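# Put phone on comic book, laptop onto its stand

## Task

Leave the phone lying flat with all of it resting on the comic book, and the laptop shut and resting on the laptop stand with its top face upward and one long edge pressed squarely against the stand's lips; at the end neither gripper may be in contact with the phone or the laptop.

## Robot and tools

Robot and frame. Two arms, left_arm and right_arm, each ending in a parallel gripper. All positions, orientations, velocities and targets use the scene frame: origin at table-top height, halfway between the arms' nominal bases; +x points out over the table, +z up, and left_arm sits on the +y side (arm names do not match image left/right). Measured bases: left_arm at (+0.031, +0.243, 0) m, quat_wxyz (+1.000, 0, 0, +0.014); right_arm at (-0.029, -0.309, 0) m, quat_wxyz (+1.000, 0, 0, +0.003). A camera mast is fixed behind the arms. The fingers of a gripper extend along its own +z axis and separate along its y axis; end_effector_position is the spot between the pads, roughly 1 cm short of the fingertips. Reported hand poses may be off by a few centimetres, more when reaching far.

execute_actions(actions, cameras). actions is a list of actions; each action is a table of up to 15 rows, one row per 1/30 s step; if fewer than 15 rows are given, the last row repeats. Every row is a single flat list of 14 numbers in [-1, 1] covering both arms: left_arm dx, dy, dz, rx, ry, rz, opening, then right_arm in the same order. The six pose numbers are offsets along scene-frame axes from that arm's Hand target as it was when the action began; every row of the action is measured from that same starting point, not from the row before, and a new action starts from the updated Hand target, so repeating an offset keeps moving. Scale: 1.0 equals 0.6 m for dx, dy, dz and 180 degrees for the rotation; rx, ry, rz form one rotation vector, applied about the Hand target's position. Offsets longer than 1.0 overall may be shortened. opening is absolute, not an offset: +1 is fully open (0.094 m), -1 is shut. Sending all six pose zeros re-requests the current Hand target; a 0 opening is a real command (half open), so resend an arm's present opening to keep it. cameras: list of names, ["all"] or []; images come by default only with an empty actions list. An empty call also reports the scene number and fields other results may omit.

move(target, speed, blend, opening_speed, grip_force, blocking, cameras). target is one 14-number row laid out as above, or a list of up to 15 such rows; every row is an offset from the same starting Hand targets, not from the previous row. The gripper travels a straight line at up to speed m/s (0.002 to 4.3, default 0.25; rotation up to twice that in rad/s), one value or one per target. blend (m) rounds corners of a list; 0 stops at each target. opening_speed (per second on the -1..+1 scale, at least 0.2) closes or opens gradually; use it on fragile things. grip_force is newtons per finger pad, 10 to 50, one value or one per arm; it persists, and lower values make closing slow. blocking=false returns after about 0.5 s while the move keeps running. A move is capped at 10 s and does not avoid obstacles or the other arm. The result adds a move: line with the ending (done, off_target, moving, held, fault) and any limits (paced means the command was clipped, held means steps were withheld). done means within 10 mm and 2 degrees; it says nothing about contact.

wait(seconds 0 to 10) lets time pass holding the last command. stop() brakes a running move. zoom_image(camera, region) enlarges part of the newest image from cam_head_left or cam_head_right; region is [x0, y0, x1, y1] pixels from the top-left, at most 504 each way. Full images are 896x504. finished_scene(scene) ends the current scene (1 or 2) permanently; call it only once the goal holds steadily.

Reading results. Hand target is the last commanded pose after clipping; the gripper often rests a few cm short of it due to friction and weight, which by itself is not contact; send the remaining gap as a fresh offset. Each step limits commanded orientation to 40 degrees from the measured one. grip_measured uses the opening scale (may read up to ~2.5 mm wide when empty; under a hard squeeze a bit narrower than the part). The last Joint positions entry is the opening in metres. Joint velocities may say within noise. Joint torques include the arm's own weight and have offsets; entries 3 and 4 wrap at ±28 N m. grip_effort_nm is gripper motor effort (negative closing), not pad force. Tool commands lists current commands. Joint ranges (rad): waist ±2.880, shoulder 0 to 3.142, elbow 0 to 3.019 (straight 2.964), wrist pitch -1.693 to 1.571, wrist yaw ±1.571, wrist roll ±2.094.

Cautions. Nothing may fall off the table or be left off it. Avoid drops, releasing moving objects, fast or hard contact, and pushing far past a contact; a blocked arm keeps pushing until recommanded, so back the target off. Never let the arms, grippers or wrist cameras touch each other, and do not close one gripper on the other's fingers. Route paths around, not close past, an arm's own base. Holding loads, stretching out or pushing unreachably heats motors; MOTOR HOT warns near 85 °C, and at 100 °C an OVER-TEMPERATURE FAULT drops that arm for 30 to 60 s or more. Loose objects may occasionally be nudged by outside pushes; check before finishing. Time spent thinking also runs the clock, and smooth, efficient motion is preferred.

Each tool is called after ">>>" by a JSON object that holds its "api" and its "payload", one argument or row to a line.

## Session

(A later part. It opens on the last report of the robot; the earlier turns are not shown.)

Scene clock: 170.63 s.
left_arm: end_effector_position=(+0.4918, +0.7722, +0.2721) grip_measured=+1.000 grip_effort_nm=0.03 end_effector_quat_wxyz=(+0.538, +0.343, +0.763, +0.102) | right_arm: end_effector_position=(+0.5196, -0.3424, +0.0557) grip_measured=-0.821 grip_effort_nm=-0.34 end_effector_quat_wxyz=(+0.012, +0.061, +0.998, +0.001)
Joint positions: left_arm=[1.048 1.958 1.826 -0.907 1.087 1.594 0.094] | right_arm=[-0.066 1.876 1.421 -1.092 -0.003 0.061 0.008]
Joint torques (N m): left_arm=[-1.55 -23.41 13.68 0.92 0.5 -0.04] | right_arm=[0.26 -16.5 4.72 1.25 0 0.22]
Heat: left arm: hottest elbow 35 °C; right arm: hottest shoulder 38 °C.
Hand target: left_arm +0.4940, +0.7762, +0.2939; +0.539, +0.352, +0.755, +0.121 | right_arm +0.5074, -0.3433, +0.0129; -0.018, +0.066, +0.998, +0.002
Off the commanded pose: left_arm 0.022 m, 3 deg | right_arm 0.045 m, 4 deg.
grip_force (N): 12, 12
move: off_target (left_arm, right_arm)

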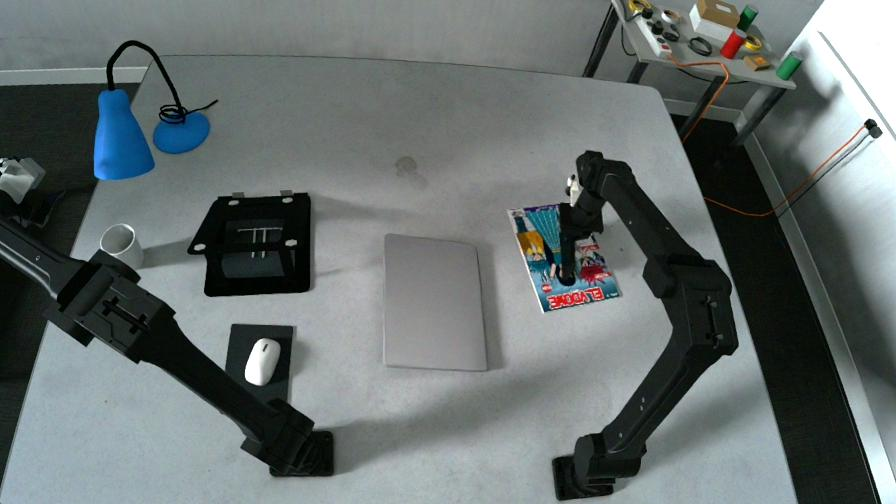

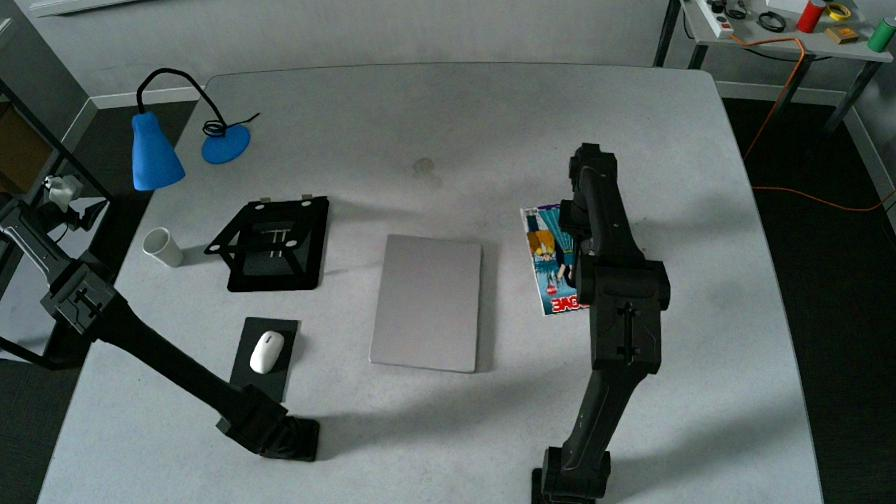

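>>> {"api": "move", "payload": {
  "target": [0,0,0,0,0,0,1,0.01,0.0,0.065,0,0,0,-1],
  "speed": 0.1
}}

>>> {"api": "move", "payload": {
  "target": [0,0,0,0,0,0,1,0,0,0,0,0,0,0.2],
  "opening_speed": 0.7
}}

>>> {"api": "move", "payload": {
  "target": [0,0,0,0,0,0,1,0,0,0.2,0,0,0,0.2],
  "speed": 0.08,
  "cameras": ["all"]
}}

>>> {"api": "zoom_image", "payload": {
  "camera": "cam_head_left",
  "region": [500, 150, 640, 320]
}}

>>> {"api": "zoom_image", "payload": {
  "camera": "cam_head_right",
  "region": [500, 150, 640, 320]
}}

Scene clock: 175.90 s.
left_arm: end_effector_position=(+0.4918, +0.7722, +0.2721) grip_measured=+1.000 grip_effort_nm=0.03 end_effector_quat_wxyz=(+0.538, +0.343, +0.763, +0.102) | right_arm: end_effector_position=(+0.5121, -0.3419, +0.0571) grip_measured=-0.821 grip_effort_nm=-0.34 end_effector_quat_wxyz=(-0.004, +0.061, +0.998, +0.001)
Joint positions: left_arm=[1.048 1.958 1.826 -0.907 1.087 1.594 0.094] | right_arm=[-0.066 1.875 1.424 -1.128 -0.003 0.061 0.008]
Joint torques (N m): left_arm=[-2.2 -22.89 13.87 1.2 0.51 -0.05] | right_arm=[0.32 -18.55 9.14 -0.79 -0.01 0.22]
Heat: left arm: hottest elbow 35 °C; right arm: hottest shoulder 38 °C.
Hand target: left_arm +0.4940, +0.7762, +0.2939; +0.539, +0.352, +0.755, +0.121 | right_arm +0.5134, -0.3433, +0.0518; -0.018, +0.066, +0.998, +0.002
Off the commanded pose: left_arm 0.022 m, 3 deg | right_arm 0.006 m, 2 deg.
grip_force (N): 12, 12
move: off_target (left_arm)

Scene clock: 178.00 s.
left_arm: end_effector_position=(+0.4918, +0.7722, +0.2721) grip_measured=+1.000 grip_effort_nm=0.02 end_effector_quat_wxyz=(+0.538, +0.343, +0.763, +0.102) | right_arm: end_effector_position=(+0.5078, -0.3417, +0.0554) grip_measured=+0.198 grip_effort_nm=0.07 end_effector_quat_wxyz=(-0.014, +0.061, +0.998, +0.001)
Joint positions: left_arm=[1.048 1.958 1.826 -0.907 1.087 1.594 0.094] | right_arm=[-0.066 1.878 1.424 -1.144 -0.003 0.062 0.056]
Joint torques (N m): left_arm=[-1.44 -23.59 13.72 1.03 0.53 0.01] | right_arm=[0.32 -18.9 9.07 -0.24 -0.01 0.22]
Heat: left arm: hottest elbow 35 °C; right arm: hottest shoulder 38 °C.
Hand target: left_arm +0.4940, +0.7762, +0.2939; +0.539, +0.352, +0.755, +0.121 | right_arm +0.5135, -0.3433, +0.0519; -0.018, +0.066, +0.998, +0.002
Off the commanded pose: left_arm 0.022 m, 3 deg | right_arm 0.007 m, 1 deg.
grip_force (N): 12, 12
move: off_target (left_arm)

Scene clock: 180.10 s.
left_arm: end_effector_position=(+0.4918, +0.7722, +0.2721) grip_measured=+1.000 grip_effort_nm=0.03 end_effector_quat_wxyz=(+0.538, +0.343, +0.763, +0.102) | right_arm: end_effector_position=(+0.4959, -0.3409, +0.1435) grip_measured=+0.199 grip_effort_nm=0.07 end_effector_quat_wxyz=(-0.049, +0.061, +0.997, +0.001)
Joint positions: left_arm=[1.048 1.958 1.826 -0.907 1.087 1.594 0.094] | right_arm=[-0.066 1.815 1.574 -1.428 -0.003 0.062 0.056]
Joint torques (N m): left_arm=[-1.67 -22.89 13.82 1.07 0.53 -0.02] | right_arm=[0.38 -21.71 12.12 -0.39 -0.02 0.21]
Heat: left arm: hottest elbow 35 °C; right arm: hottest shoulder 38 °C.
Hand target: left_arm +0.4940, +0.7762, +0.2939; +0.539, +0.352, +0.755, +0.121 | right_arm +0.5135, -0.3433, +0.1719; -0.018, +0.066, +0.998, +0.002
Off the commanded pose: left_arm 0.022 m, 3 deg | right_arm 0.034 m, 4 deg.
grip_force (N): 12, 12
move: off_target (left_arm, right_arm)

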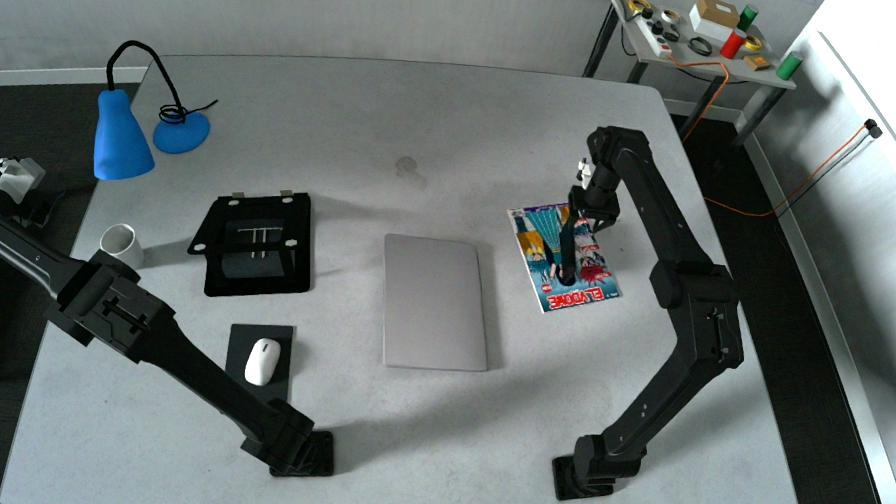

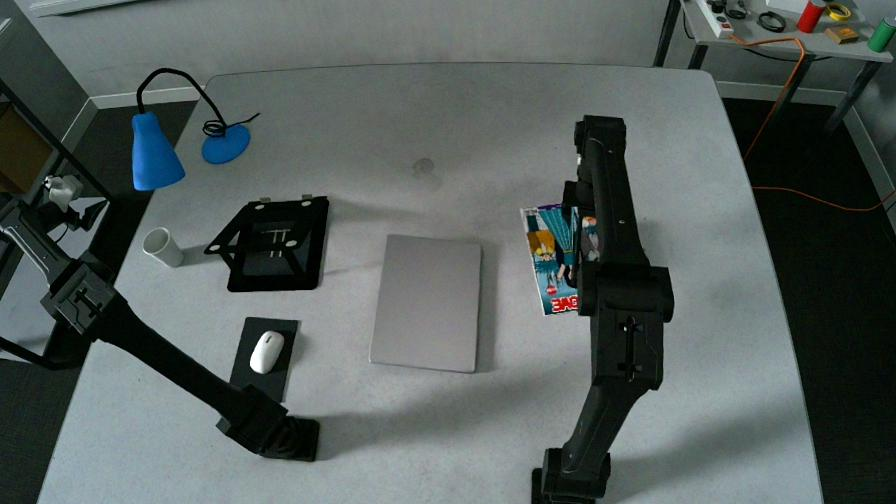

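Scaled by 2.965.

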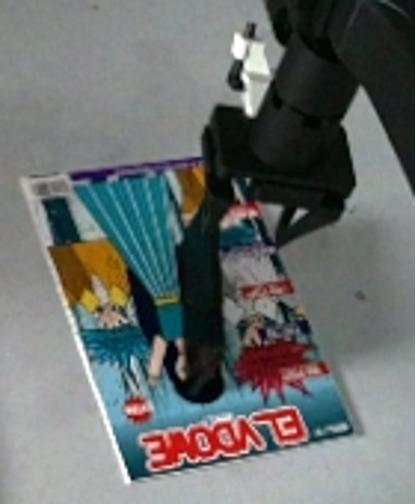

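Scaled by 2.965.

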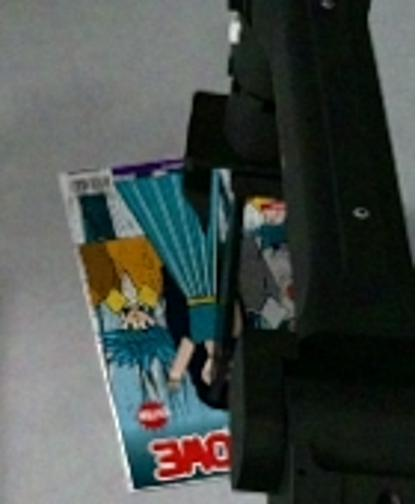

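>>> {"api": "move", "payload": {
  "target": [0,0,0,0,0,0,1,-0.017,0.0,-0.175,0,0,0,0.2],
  "speed": 0.1,
  "cameras": ["all"]
}}

>>> {"api": "zoom_image", "payload": {
  "camera": "cam_head_left",
  "region": [500, 150, 640, 320]
}}

Scene clock: 187.80 s.
left_arm: end_effector_position=(+0.4918, +0.7722, +0.2721) grip_measured=+1.000 grip_effort_nm=0.02 end_effector_quat_wxyz=(+0.538, +0.343, +0.763, +0.102) | right_arm: end_effector_position=(+0.5060, -0.3416, +0.0840) grip_measured=+0.199 grip_effort_nm=0.07 end_effector_quat_wxyz=(-0.005, +0.061, +0.998, +0.001)
Joint positions: left_arm=[1.048 1.958 1.826 -0.907 1.087 1.594 0.094] | right_arm=[-0.066 1.834 1.44 -1.188 -0.003 0.062 0.056]
Joint torques (N m): left_arm=[-0.91 -23.12 13.71 0.98 0.49 -0.03] | right_arm=[0.26 -17.61 6.83 0.46 0 0.2]
Heat: left arm: hottest elbow 35 °C; right arm: hottest shoulder 38 °C.
Hand target: left_arm +0.4940, +0.7762, +0.2939; +0.539, +0.352, +0.755, +0.121 | right_arm +0.5033, -0.3433, +0.0669; -0.018, +0.066, +0.998, +0.002
Off the commanded pose: left_arm 0.022 m, 3 deg | right_arm 0.017 m, 2 deg.
grip_force (N): 12, 12
move: off_target (left_arm, right_arm)

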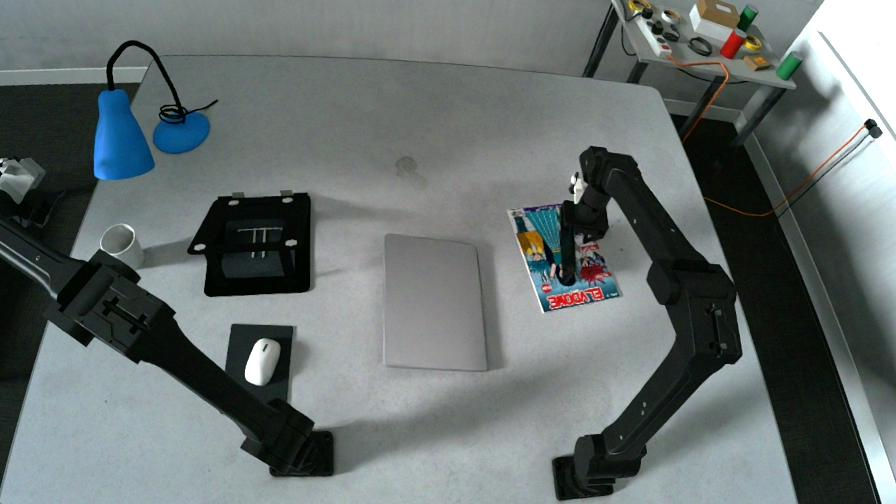

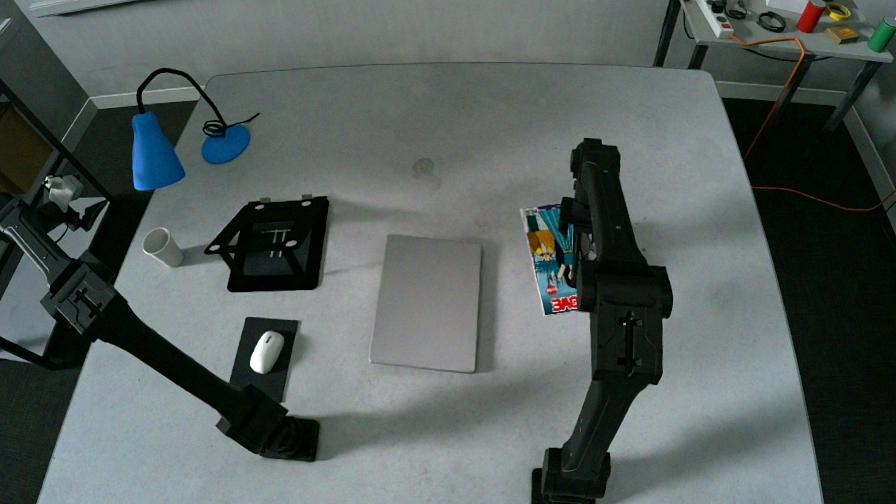

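Scaled by 2.965.

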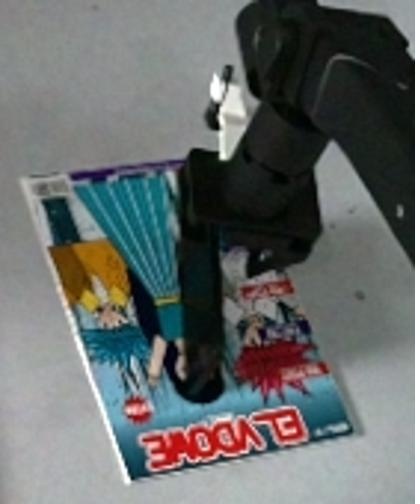

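>>> {"api": "move", "payload": {
  "target": [0,0,0,0,0,0,1,-0.003,0.0,-0.014,0,0,0,0.2],
  "speed": 0.06
}}

>>> {"api": "move", "payload": {
  "target": [0,0,0,0,0,0,1,0,0,0,0,0,0,-1],
  "opening_speed": 0.4,
  "grip_force": 25
}}

Scene clock: 191.53 s.
left_arm: end_effector_position=(+0.4918, +0.7722, +0.2721) grip_measured=+1.000 grip_effort_nm=0.03 end_effector_quat_wxyz=(+0.538, +0.343, +0.763, +0.102) | right_arm: end_effector_position=(+0.5055, -0.3415, +0.0785) grip_measured=+0.199 grip_effort_nm=0.07 end_effector_quat_wxyz=(-0.002, +0.061, +0.998, +0.001)
Joint positions: left_arm=[1.048 1.958 1.826 -0.907 1.087 1.594 0.094] | right_arm=[-0.066 1.834 1.425 -1.166 -0.003 0.062 0.056]
Joint torques (N m): left_arm=[-1.38 -23.82 13.48 1.09 0.52 0] | right_arm=[0.38 -17.61 6.67 0.4 -0.01 0.21]
Heat: left arm: hottest elbow 35 °C; right arm: hottest shoulder 38 °C.
Hand target: left_arm +0.4940, +0.7762, +0.2939; +0.539, +0.352, +0.755, +0.121 | right_arm +0.5015, -0.3433, +0.0585; -0.018, +0.066, +0.998, +0.002
Off the commanded pose: left_arm 0.022 m, 3 deg | right_arm 0.020 m, 2 deg.
grip_force (N): 12, 12
move: off_target (left_arm, right_arm)

Scene clock: 194.83 s.
left_arm: end_effector_position=(+0.4918, +0.7722, +0.2721) grip_measured=+1.000 grip_effort_nm=0.02 end_effector_quat_wxyz=(+0.538, +0.343, +0.763, +0.102) | right_arm: end_effector_position=(+0.5055, -0.3413, +0.0785) grip_measured=-0.825 grip_effort_nm=-0.52 end_effector_quat_wxyz=(-0.002, +0.061, +0.998, +0.002)
Joint positions: left_arm=[1.048 1.958 1.826 -0.907 1.087 1.594 0.094] | right_arm=[-0.066 1.834 1.425 -1.166 -0.004 0.062 0.008]
Joint torques (N m): left_arm=[-1.2 -23 13.68 1.13 0.54 0.04] | right_arm=[0.09 -17.79 6.64 0.49 0.03 0.21]
Heat: left arm: hottest elbow 35 °C; right arm: hottest shoulder 38 °C.
Hand target: left_arm +0.4940, +0.7762, +0.2939; +0.539, +0.352, +0.755, +0.121 | right_arm +0.5015, -0.3433, +0.0585; -0.018, +0.066, +0.998, +0.002
Off the commanded pose: left_arm 0.022 m, 3 deg | right_arm 0.020 m, 2 deg.
grip_force (N): 25, 25
move: off_target (left_arm, right_arm)

>>> {"api": "move", "payload": {
  "target": [
    [0,0,0,0,0,0,1,0.005,-0.07,0.01,0.194,-0.025,0,-1],
    [0,0,0,0,0,0,1,0.01,-0.11,-0.035,0.36,-0.047,0,-1]
  ],
  "speed": 0.08,
  "blend": [0.02,0],
  "cameras": ["all"]
}}

>>> {"api": "zoom_image", "payload": {
  "camera": "cam_head_left",
  "region": [500, 180, 640, 320]
}}

>>> {"api": "zoom_image", "payload": {
  "camera": "cam_head_right",
  "region": [500, 180, 640, 320]
}}

Scene clock: 206.73 s.
left_arm: end_effector_position=(+0.4918, +0.7722, +0.2721) grip_measured=+1.000 grip_effort_nm=0.02 end_effector_quat_wxyz=(+0.538, +0.343, +0.763, +0.102) | right_arm: end_effector_position=(+0.4973, -0.3980, +0.0428) grip_measured=-0.826 grip_effort_nm=-0.57 end_effector_quat_wxyz=(+0.018, +0.040, +0.841, +0.540)
Joint positions: left_arm=[1.048 1.958 1.826 -0.907 1.087 1.594 0.094] | right_arm=[-0.452 2.212 1.598 -1.621 -1.014 -0.729 0.008]
Joint torques (N m): left_arm=[-1.61 -22.83 13.87 0.87 0.51 -0.03] | right_arm=[-0.26 -20.54 9.29 -1.28 -0.41 0.14]
Heat: left arm: hottest elbow 35 °C; right arm: hottest shoulder 38 °C.
Hand target: left_arm +0.4940, +0.7762, +0.2939; +0.539, +0.352, +0.755, +0.121 | right_arm +0.5074, -0.4092, +0.0374; +0.019, +0.046, +0.840, +0.540
Off the commanded pose: left_arm 0.022 m, 3 deg | right_arm 0.016 m, 1 deg.
grip_force (N): 25, 25
move: off_target (left_arm, right_arm)

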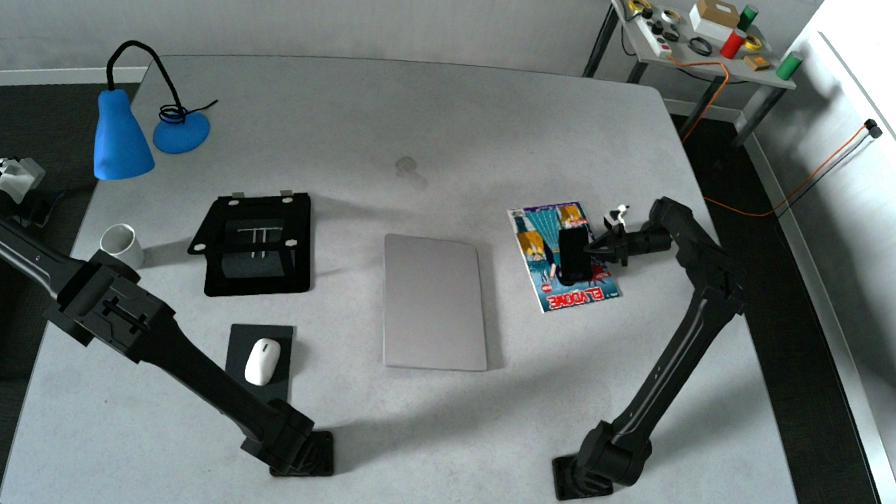

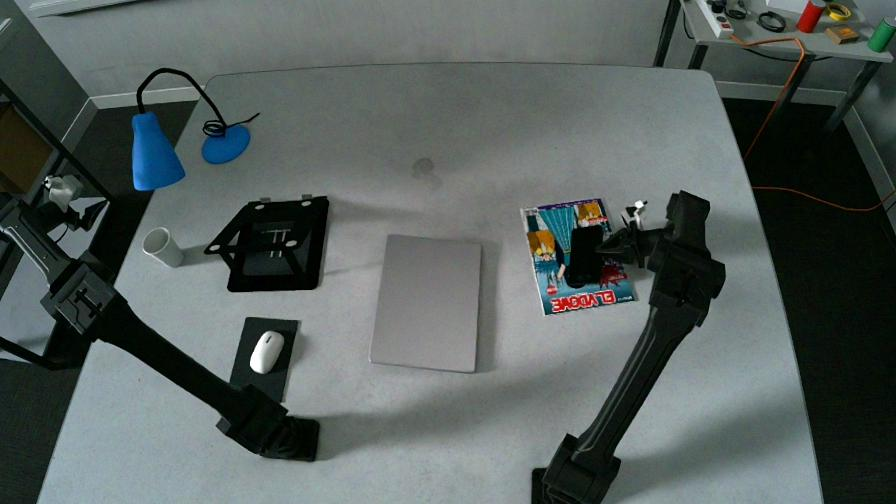

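Scaled by 3.600.

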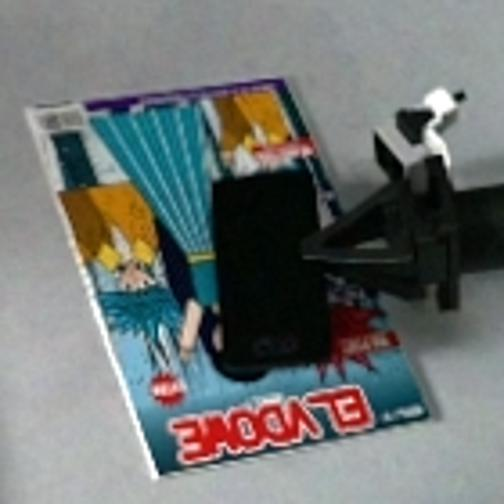

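Scaled by 3.600.

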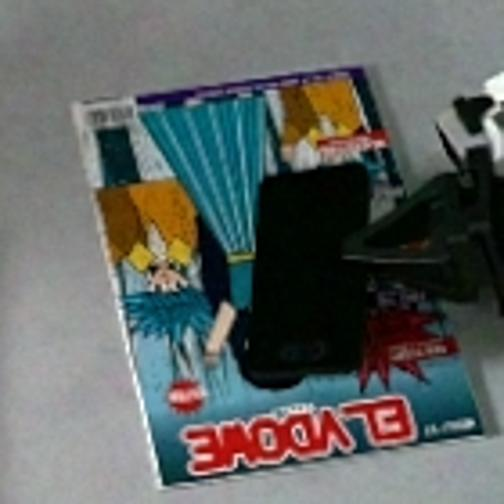

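>>> {"api": "move", "payload": {
  "target": [0,0,0,0,0,0,1,-0.01,0.012,-0.03,0.045,-0.005,0,-1],
  "speed": 0.06
}}

>>> {"api": "move", "payload": {
  "target": [0,0,0,0,0,0,1,-0.005,0.012,-0.018,0,0,0,-1],
  "speed": 0.06
}}

Scene clock: 210.70 s.
left_arm: end_effector_position=(+0.4918, +0.7722, +0.2721) grip_measured=+1.000 grip_effort_nm=0.03 end_effector_quat_wxyz=(+0.538, +0.343, +0.763, +0.102) | right_arm: end_effector_position=(+0.5001, -0.3962, +0.0360) grip_measured=-0.826 grip_effort_nm=-0.58 end_effector_quat_wxyz=(+0.043, +0.040, +0.814, +0.578)
Joint positions: left_arm=[1.048 1.958 1.826 -0.907 1.087 1.594 0.094] | right_arm=[-0.461 2.259 1.603 -1.67 -1.103 -0.836 0.008]
Joint torques (N m): left_arm=[-1.08 -23.3 13.79 0.98 0.49 -0.04] | right_arm=[-0.21 -19.78 6.93 -1.25 -0.67 0.09]
Heat: left arm: hottest elbow 35 °C; right arm: hottest shoulder 38 °C.
Hand target: left_arm +0.4940, +0.7762, +0.2939; +0.539, +0.352, +0.755, +0.121 | right_arm +0.5014, -0.4020, +0.0194; +0.022, +0.043, +0.800, +0.599
Off the commanded pose: left_arm 0.022 m, 3 deg | right_arm 0.018 m, 4 deg.
joint sent to its limit (right arm) — joint 4 (wrist pitch), lower limit. The joint targets are off in orientation, not in position.
grip_force (N): 25, 25
move: off_target (left_arm, right_arm)

Scene clock: 211.60 s.
left_arm: end_effector_position=(+0.4918, +0.7722, +0.2721) grip_measured=+1.000 grip_effort_nm=0.02 end_effector_quat_wxyz=(+0.538, +0.343, +0.763, +0.102) | right_arm: end_effector_position=(+0.5005, -0.3960, +0.0358) grip_measured=-0.826 grip_effort_nm=-0.58 end_effector_quat_wxyz=(+0.049, +0.033, +0.813, +0.579)
Joint positions: left_arm=[1.048 1.958 1.826 -0.907 1.087 1.594 0.094] | right_arm=[-0.461 2.26 1.603 -1.67 -1.107 -0.856 0.008]
Joint torques (N m): left_arm=[-2.08 -23.36 13.49 1.13 0.52 -0.02] | right_arm=[0.56 -18.37 6.24 -1.26 -0.64 -0.01]
Heat: left arm: hottest elbow 35 °C; right arm: hottest shoulder 38 °C.
Hand target: left_arm +0.4940, +0.7762, +0.2939; +0.539, +0.352, +0.755, +0.121 | right_arm +0.4984, -0.3948, +0.0086; +0.022, +0.043, +0.800, +0.599
Off the commanded pose: left_arm 0.022 m, 3 deg | right_arm 0.027 m, 4 deg.
joint sent to its limit (right arm) — joint 4 (wrist pitch), lower limit. The joint targets still meet the commanded pose.
grip_force (N): 25, 25
move: off_target (left_arm, right_arm)

>>> {"api": "move", "payload": {
  "target": [0,0,0,0,0,0,1,0.003,-0.003,0.04,0,0,0,-1],
  "speed": 0.05
}}

>>> {"api": "move", "payload": {
  "target": [
    [0,0,0,0,0,0,1,0,0,0,0,0,0,-0.5],
    [0,0,0,0,0,0,1,-0.01,-0.15,0.03,0,0,0,-0.5]
  ],
  "speed": 0.08,
  "opening_speed": 0.3,
  "cameras": ["all"]
}}

>>> {"api": "zoom_image", "payload": {
  "camera": "cam_head_left",
  "region": [500, 180, 660, 320]
}}

Scene clock: 216.07 s.
left_arm: end_effector_position=(+0.4918, +0.7722, +0.2721) grip_measured=+1.000 grip_effort_nm=0.02 end_effector_quat_wxyz=(+0.538, +0.343, +0.763, +0.102) | right_arm: end_effector_position=(+0.5006, -0.3960, +0.0359) grip_measured=-0.826 grip_effort_nm=-0.58 end_effector_quat_wxyz=(+0.044, +0.041, +0.813, +0.579)
Joint positions: left_arm=[1.048 1.958 1.826 -0.907 1.087 1.594 0.094] | right_arm=[-0.461 2.26 1.603 -1.67 -1.108 -0.836 0.008]
Joint torques (N m): left_arm=[-2.02 -23.53 13.87 1.07 0.52 -0.01] | right_arm=[0.44 -22.42 5.76 -1.28 -0.66 0.15]
Heat: left arm: hottest elbow 35 °C; right arm: hottest shoulder 38 °C.
Hand target: left_arm +0.4940, +0.7762, +0.2939; +0.539, +0.352, +0.755, +0.121 | right_arm +0.5002, -0.3966, +0.0326; +0.022, +0.043, +0.800, +0.599
Off the commanded pose: left_arm 0.022 m, 3 deg | right_arm 0.003 m, 4 deg.
joint sent to its limit (right arm) — joint 4 (wrist pitch), lower limit. The joint targets are off in orientation, not in position.
grip_force (N): 25, 25
move: off_target (left_arm, right_arm)

Scene clock: 219.70 s.
left_arm: end_effector_position=(+0.4918, +0.7722, +0.2721) grip_measured=+1.000 grip_effort_nm=0.03 end_effector_quat_wxyz=(+0.538, +0.343, +0.763, +0.102) | right_arm: end_effector_position=(+0.4810, -0.4724, +0.0329) grip_measured=-0.501 grip_effort_nm=0.06 end_effector_quat_wxyz=(+0.058, +0.091, +0.826, +0.554)
Joint positions: left_arm=[1.048 1.958 1.826 -0.907 1.087 1.594 0.094] | right_arm=[-0.597 2.259 1.627 -1.67 -1.035 -0.802 0.023]
Joint torques (N m): left_arm=[-1.96 -23.71 13.67 1.2 0.54 -0.06] | right_arm=[-0.03 -24.7 9.18 -1.26 -0.39 0.16]
Heat: left arm: hottest elbow 35 °C; right arm: hottest shoulder 38 °C.
Hand target: left_arm +0.4940, +0.7762, +0.2939; +0.539, +0.352, +0.755, +0.121 | right_arm +0.4942, -0.4867, +0.0507; +0.022, +0.043, +0.800, +0.599
Off the commanded pose: left_arm 0.022 m, 3 deg | right_arm 0.026 m, 9 deg.
joint sent to its limit (right arm) — joint 4 (wrist pitch), lower limit. The joint targets are off in orientation, not in position.
grip_force (N): 25, 25
move: off_target (left_arm, right_arm)

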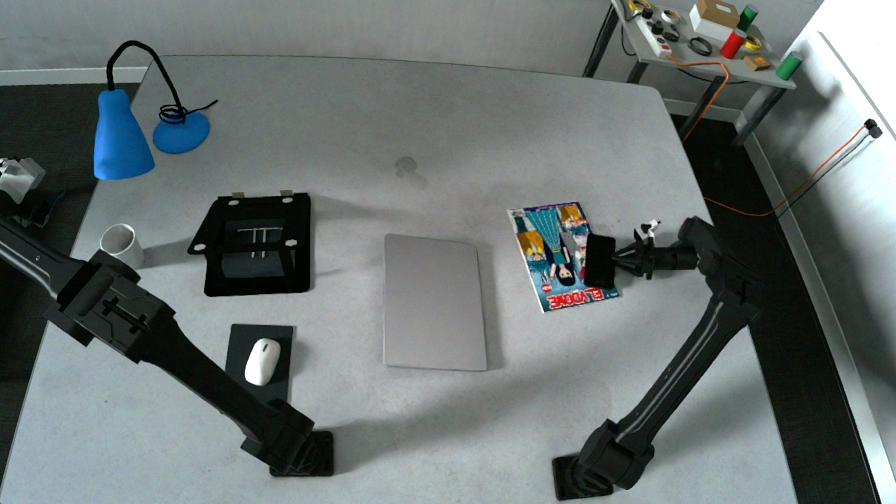

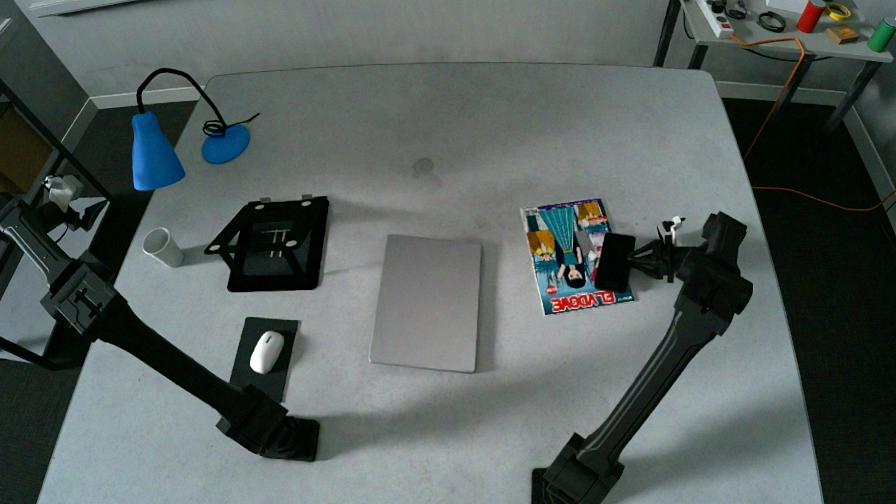

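Scaled by 3.150.

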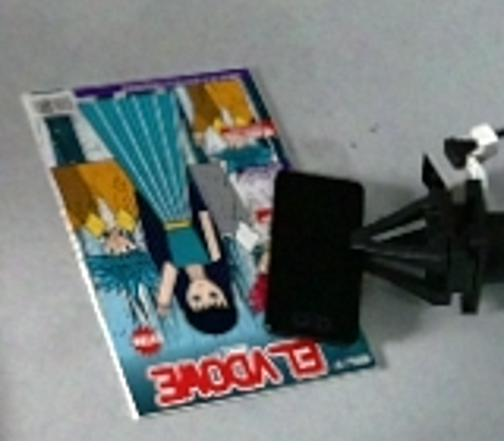

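>>> {"api": "move", "payload": {
  "target": [
    [0,0,0,0,0,0,1,-0.01,0.02,-0.02,0,0,0,-0.5],
    [0,0,0,0,0,0,1,-0.01,0.02,-0.02,0,0,0,-1]
  ],
  "speed": 0.08,
  "opening_speed": 0.4,
  "cameras": ["all"]
}}

>>> {"api": "zoom_image", "payload": {
  "camera": "cam_head_left",
  "region": [500, 180, 660, 320]
}}

Scene clock: 226.37 s.
left_arm: end_effector_position=(+0.4918, +0.7722, +0.2721) grip_measured=+1.000 grip_effort_nm=0.03 end_effector_quat_wxyz=(+0.538, +0.343, +0.763, +0.102) | right_arm: end_effector_position=(+0.4812, -0.4724, +0.0331) grip_measured=-0.831 grip_effort_nm=-0.57 end_effector_quat_wxyz=(+0.062, +0.085, +0.826, +0.554)
Joint positions: left_arm=[1.048 1.958 1.826 -0.907 1.087 1.594 0.094] | right_arm=[-0.597 2.259 1.627 -1.67 -1.037 -0.816 0.008]
Joint torques (N m): left_arm=[-0.91 -22.83 13.67 0.99 0.52 -0.03] | right_arm=[0.73 -23.53 7.47 -1.28 -0.46 0.06]
Motor temperatures (°C): left_arm=[23 34 35 24 28 24 27] | right_arm=[27 40 35 25 24 23 25]
Heat: left arm: hottest elbow 35 °C; right arm: hottest shoulder 40 °C.
Hand target: left_arm +0.4940, +0.7762, +0.2939; +0.539, +0.352, +0.755, +0.121 | right_arm +0.4883, -0.4747, +0.0387; +0.023, +0.043, +0.800, +0.599
Off the commanded pose: left_arm 0.022 m, 3 deg | right_arm 0.009 m, 9 deg.
joint sent to its limit (right arm) — joint 4 (wrist pitch), lower limit. The joint targets are off in orientation, not in position.
grip_force (N): 25, 25
move: off_target (left_arm, right_arm); target 2's new opening was sent with right_arm's hand 0.010 m and 9 deg from that target

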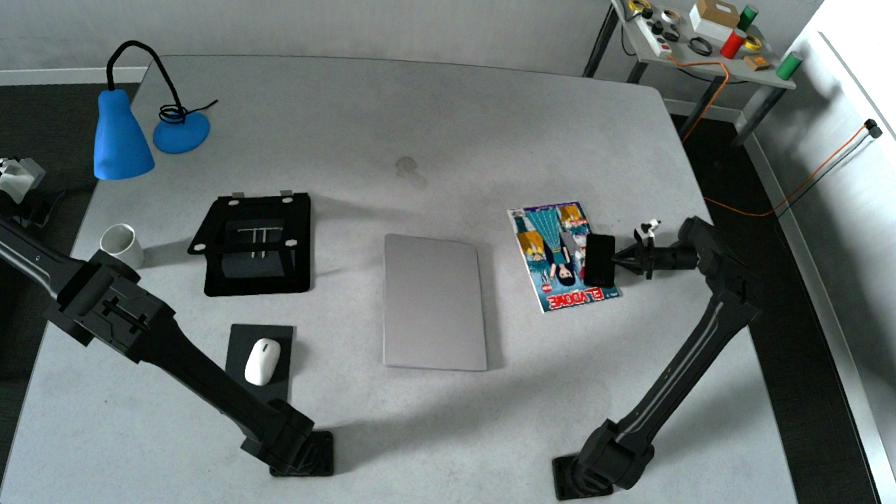

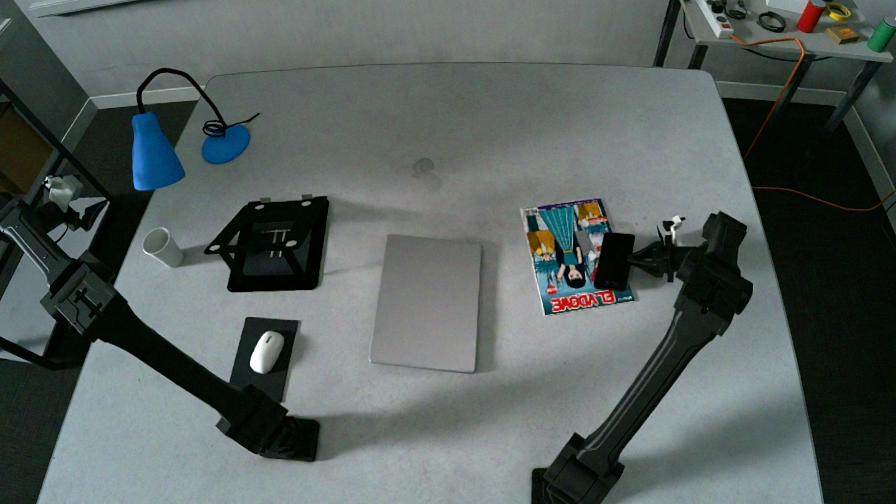

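Scaled by 3.150.

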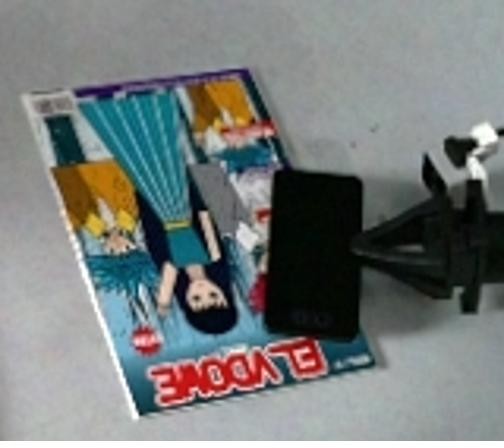

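>>> {"api": "move", "payload": {
  "target": [
    [0,0,0,0,0,0,1,-0.005,0.01,0.03,0,0,0,-1],
    [0,0,0,0,0,0,1,0.0,0.155,0.03,0,0,0,-1],
    [0,0,0,0,0,0,1,0.005,0.155,-0.012,0,0,0,-1]
  ],
  "speed": 0.08,
  "blend": [0.005,0.005,0],
  "cameras": ["all"]
}}

>>> {"api": "zoom_image", "payload": {
  "camera": "cam_head_left",
  "region": [500, 180, 660, 320]
}}

Scene clock: 238.30 s.
left_arm: end_effector_position=(+0.4918, +0.7722, +0.2721) grip_measured=+1.000 grip_effort_nm=0.02 end_effector_quat_wxyz=(+0.538, +0.343, +0.763, +0.102) | right_arm: end_effector_position=(+0.4899, -0.3873, +0.0405) grip_measured=-0.833 grip_effort_nm=-0.57 end_effector_quat_wxyz=(+0.039, +0.045, +0.809, +0.585)
Joint positions: left_arm=[1.048 1.958 1.826 -0.907 1.087 1.594 0.094] | right_arm=[-0.457 2.235 1.556 -1.67 -1.118 -0.841 0.008]
Joint torques (N m): left_arm=[-1.55 -24 13.96 1.05 0.54 -0.04] | right_arm=[1.26 -20.89 6.02 -1.31 -0.65 0.05]
Heat: left arm: hottest elbow 35 °C; right arm: hottest shoulder 40 °C.
Hand target: left_arm +0.4940, +0.7762, +0.2939; +0.539, +0.352, +0.755, +0.121 | right_arm +0.4912, -0.3817, +0.0314; +0.022, +0.043, +0.799, +0.599
Off the commanded pose: left_arm 0.022 m, 3 deg | right_arm 0.011 m, 3 deg.
joint sent to its limit (right arm) — joint 4 (wrist pitch), lower limit. The joint targets still meet the commanded pose.
grip_force (N): 25, 25
move: off_target (left_arm, right_arm)

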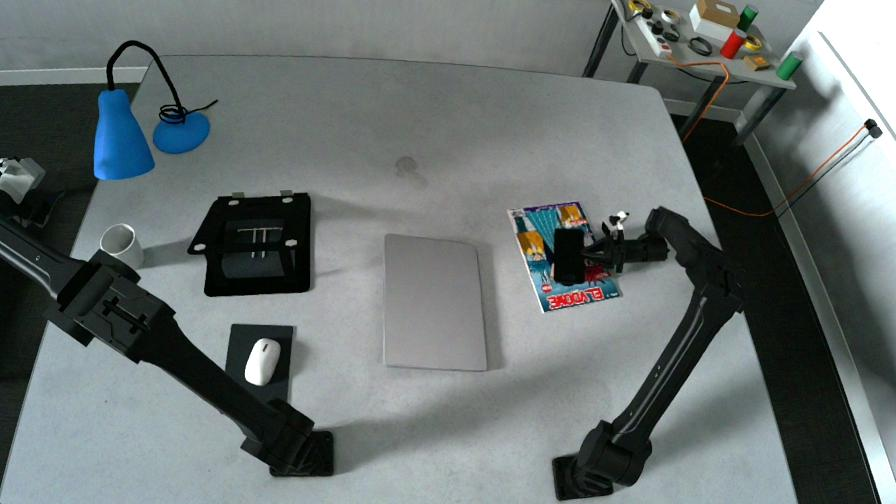

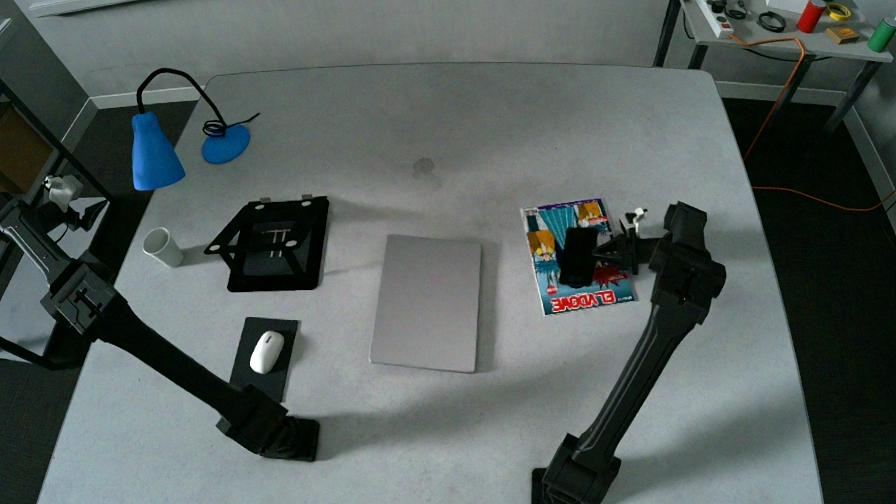

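Scaled by 3.150.

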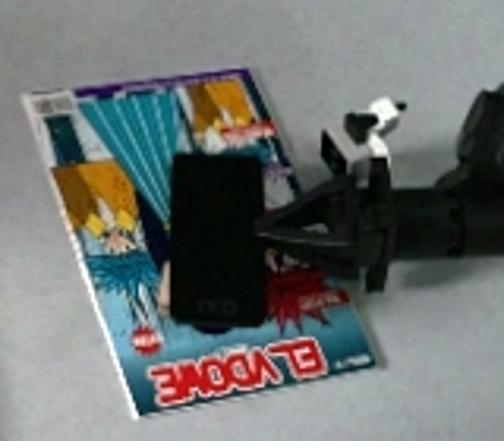

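>>> {"api": "move", "payload": {
  "target": [0,0,0,0,0,0,1,0,0.015,-0.018,0,0,0,-1],
  "speed": 0.05
}}

>>> {"api": "move", "payload": {
  "target": [
    [0,0,0,0,0,0,1,0,0,0.005,0,0,0,-0.4],
    [0,0,0,0,0,0,1,-0.005,-0.06,0.01,0,0,0,-0.4],
    [0,0,0,0,0,0,1,-0.015,-0.2,0.06,0,0,0,-0.4]
  ],
  "speed": 0.3,
  "blend": [0,0.01,0],
  "cameras": ["all"]
}}

>>> {"api": "zoom_image", "payload": {
  "camera": "cam_head_left",
  "region": [500, 180, 660, 320]
}}

Scene clock: 242.13 s.
left_arm: end_effector_position=(+0.4918, +0.7722, +0.2721) grip_measured=+1.000 grip_effort_nm=0.03 end_effector_quat_wxyz=(+0.538, +0.343, +0.763, +0.102) | right_arm: end_effector_position=(+0.4909, -0.3857, +0.0406) grip_measured=-0.833 grip_effort_nm=-0.58 end_effector_quat_wxyz=(+0.045, +0.039, +0.807, +0.587)
Joint positions: left_arm=[1.048 1.958 1.826 -0.907 1.087 1.594 0.094] | right_arm=[-0.454 2.236 1.556 -1.67 -1.125 -0.858 0.008]
Joint torques (N m): left_arm=[-1.26 -23.47 13.67 1.2 0.52 -0.03] | right_arm=[2.08 -19.14 5.89 -1.28 -0.66 0.04]
Heat: left arm: hottest elbow 35 °C; right arm: hottest shoulder 40 °C.
Hand target: left_arm +0.4940, +0.7762, +0.2939; +0.539, +0.352, +0.755, +0.121 | right_arm +0.4912, -0.3726, +0.0207; +0.022, +0.042, +0.800, +0.599
Off the commanded pose: left_arm 0.022 m, 3 deg | right_arm 0.024 m, 3 deg.
joint sent to its limit (right arm) — joint 4 (wrist pitch), lower limit. The joint targets still meet the commanded pose.
grip_force (N): 25, 25
move: off_target (left_arm, right_arm)

Scene clock: 244.10 s.
left_arm: end_effector_position=(+0.4918, +0.7722, +0.2721) grip_measured=+1.000 grip_effort_nm=0.02 end_effector_quat_wxyz=(+0.538, +0.343, +0.763, +0.102) | right_arm: end_effector_position=(+0.4676, -0.4879, +0.0381) grip_measured=-0.401 grip_effort_nm=0.06 end_effector_quat_wxyz=(+0.066, +0.101, +0.827, +0.550)
Joint positions: left_arm=[1.048 1.958 1.826 -0.907 1.087 1.594 0.094] | right_arm=[-0.635 2.236 1.601 -1.67 -1.023 -0.811 0.028]
Joint torques (N m): left_arm=[-1.73 -23.41 13.85 1.02 0.53 -0.04] | right_arm=[1.2 -25.23 8.69 -1.26 -0.35 0.16]
Heat: left arm: hottest elbow 35 °C; right arm: hottest shoulder 40 °C.
Hand target: left_arm +0.4940, +0.7762, +0.2939; +0.539, +0.352, +0.755, +0.121 | right_arm +0.4821, -0.4927, +0.0567; +0.023, +0.043, +0.800, +0.599
Off the commanded pose: left_arm 0.022 m, 3 deg | right_arm 0.024 m, 11 deg.
joint sent to its limit (right arm) — joint 4 (wrist pitch), lower limit. The joint targets are off in orientation, not in position.
grip_force (N): 25, 25
move: off_target (left_arm, right_arm)

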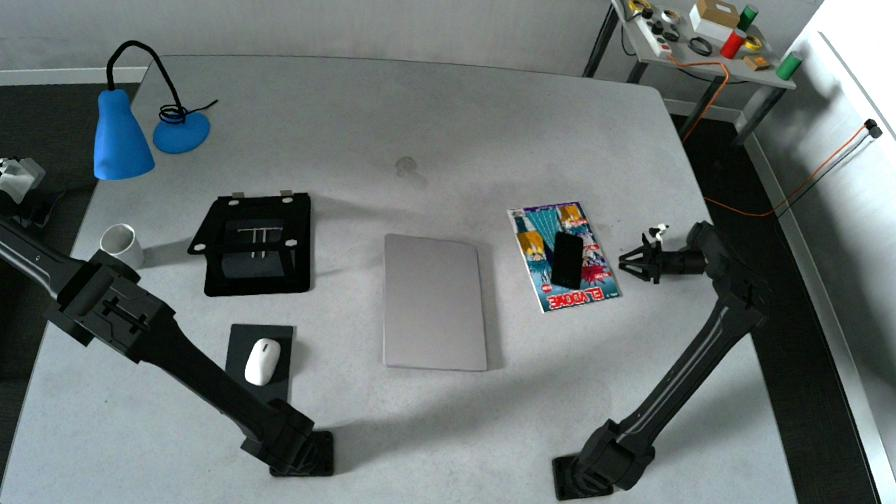

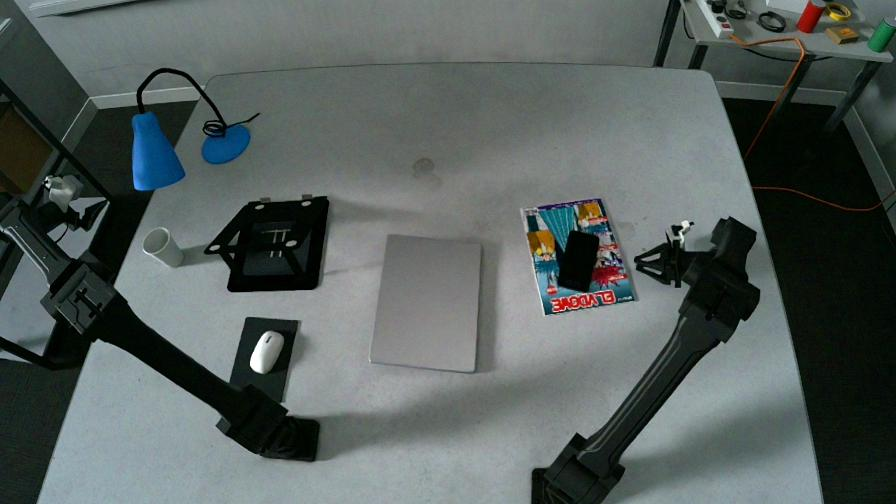

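Scaled by 3.150.

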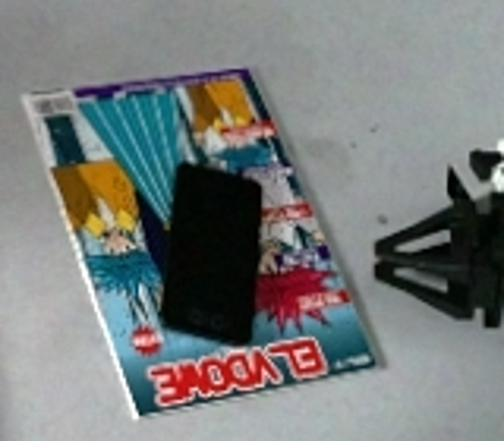

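>>> {"api": "move", "payload": {
  "target": [
    [-0.27,-0.93,0.05,0.096,-0.327,-0.451,1,0.0,-0.1,0.15,0,0,0,-0.4]
  ],
  "speed": 0.25,
  "grip_force": 50,
  "cameras": ["all"]
}}

Scene clock: 265.40 s.
left_arm: end_effector_position=(+0.3352, +0.2230, +0.3253) grip_measured=+1.000 grip_effort_nm=0.02 end_effector_quat_wxyz=(+0.681, +0.679, +0.205, +0.182) | right_arm: end_effector_position=(+0.4732, -0.5367, +0.1206) grip_measured=-0.401 grip_effort_nm=0.06 end_effector_quat_wxyz=(+0.117, +0.141, +0.840, +0.511)
Joint positions: left_arm=[0.515 0.822 0.584 -0.297 1.559 2.073 0.094] | right_arm=[-0.702 2.094 1.655 -1.67 -1.018 -0.67 0.028]
Joint torques (N m): left_arm=[-2.49 -4.6 10 1.7 0.38 0.01] | right_arm=[-0.32 -24.23 10.47 -1.03 -0.52 0.14]
Heat: left arm: hottest elbow 36 °C; right arm: hottest shoulder 42 °C.
Hand target: left_arm +0.3321, +0.2182, +0.3240; +0.708, +0.706, +0.000, +0.000 | right_arm +0.4822, -0.5527, +0.1467; +0.023, +0.043, +0.800, +0.599
Off the commanded pose: left_arm 0.006 m, 32 deg | right_arm 0.032 m, 19 deg.
joint sent to its limit (left arm) — joint 5 (wrist yaw), upper limit; joint 6 (wrist roll), upper limit. The joint targets are off in orientation, not in position.
joint sent to its limit (right arm) — joint 4 (wrist pitch), lower limit. The joint targets are off in orientation, not in position.
move: off_target (left_arm, right_arm)

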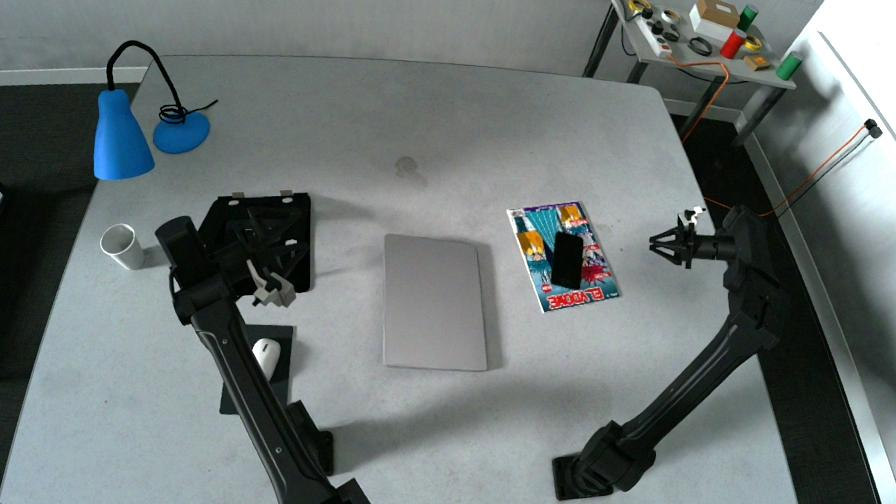

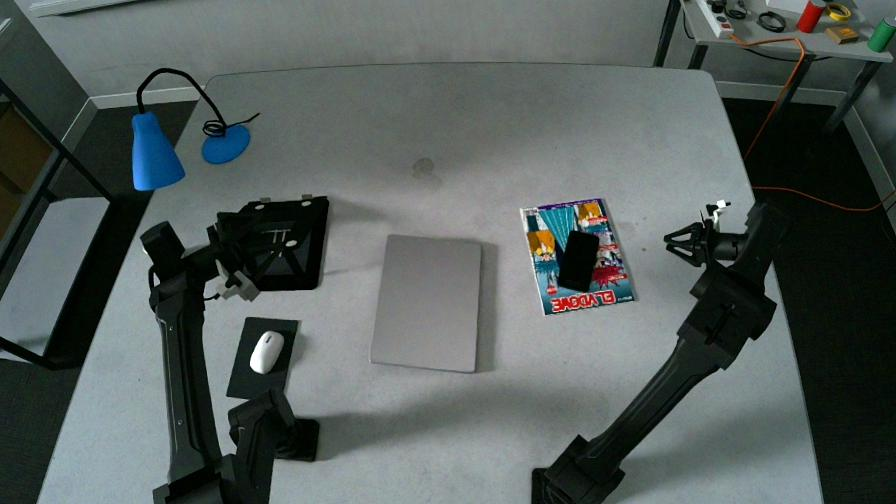

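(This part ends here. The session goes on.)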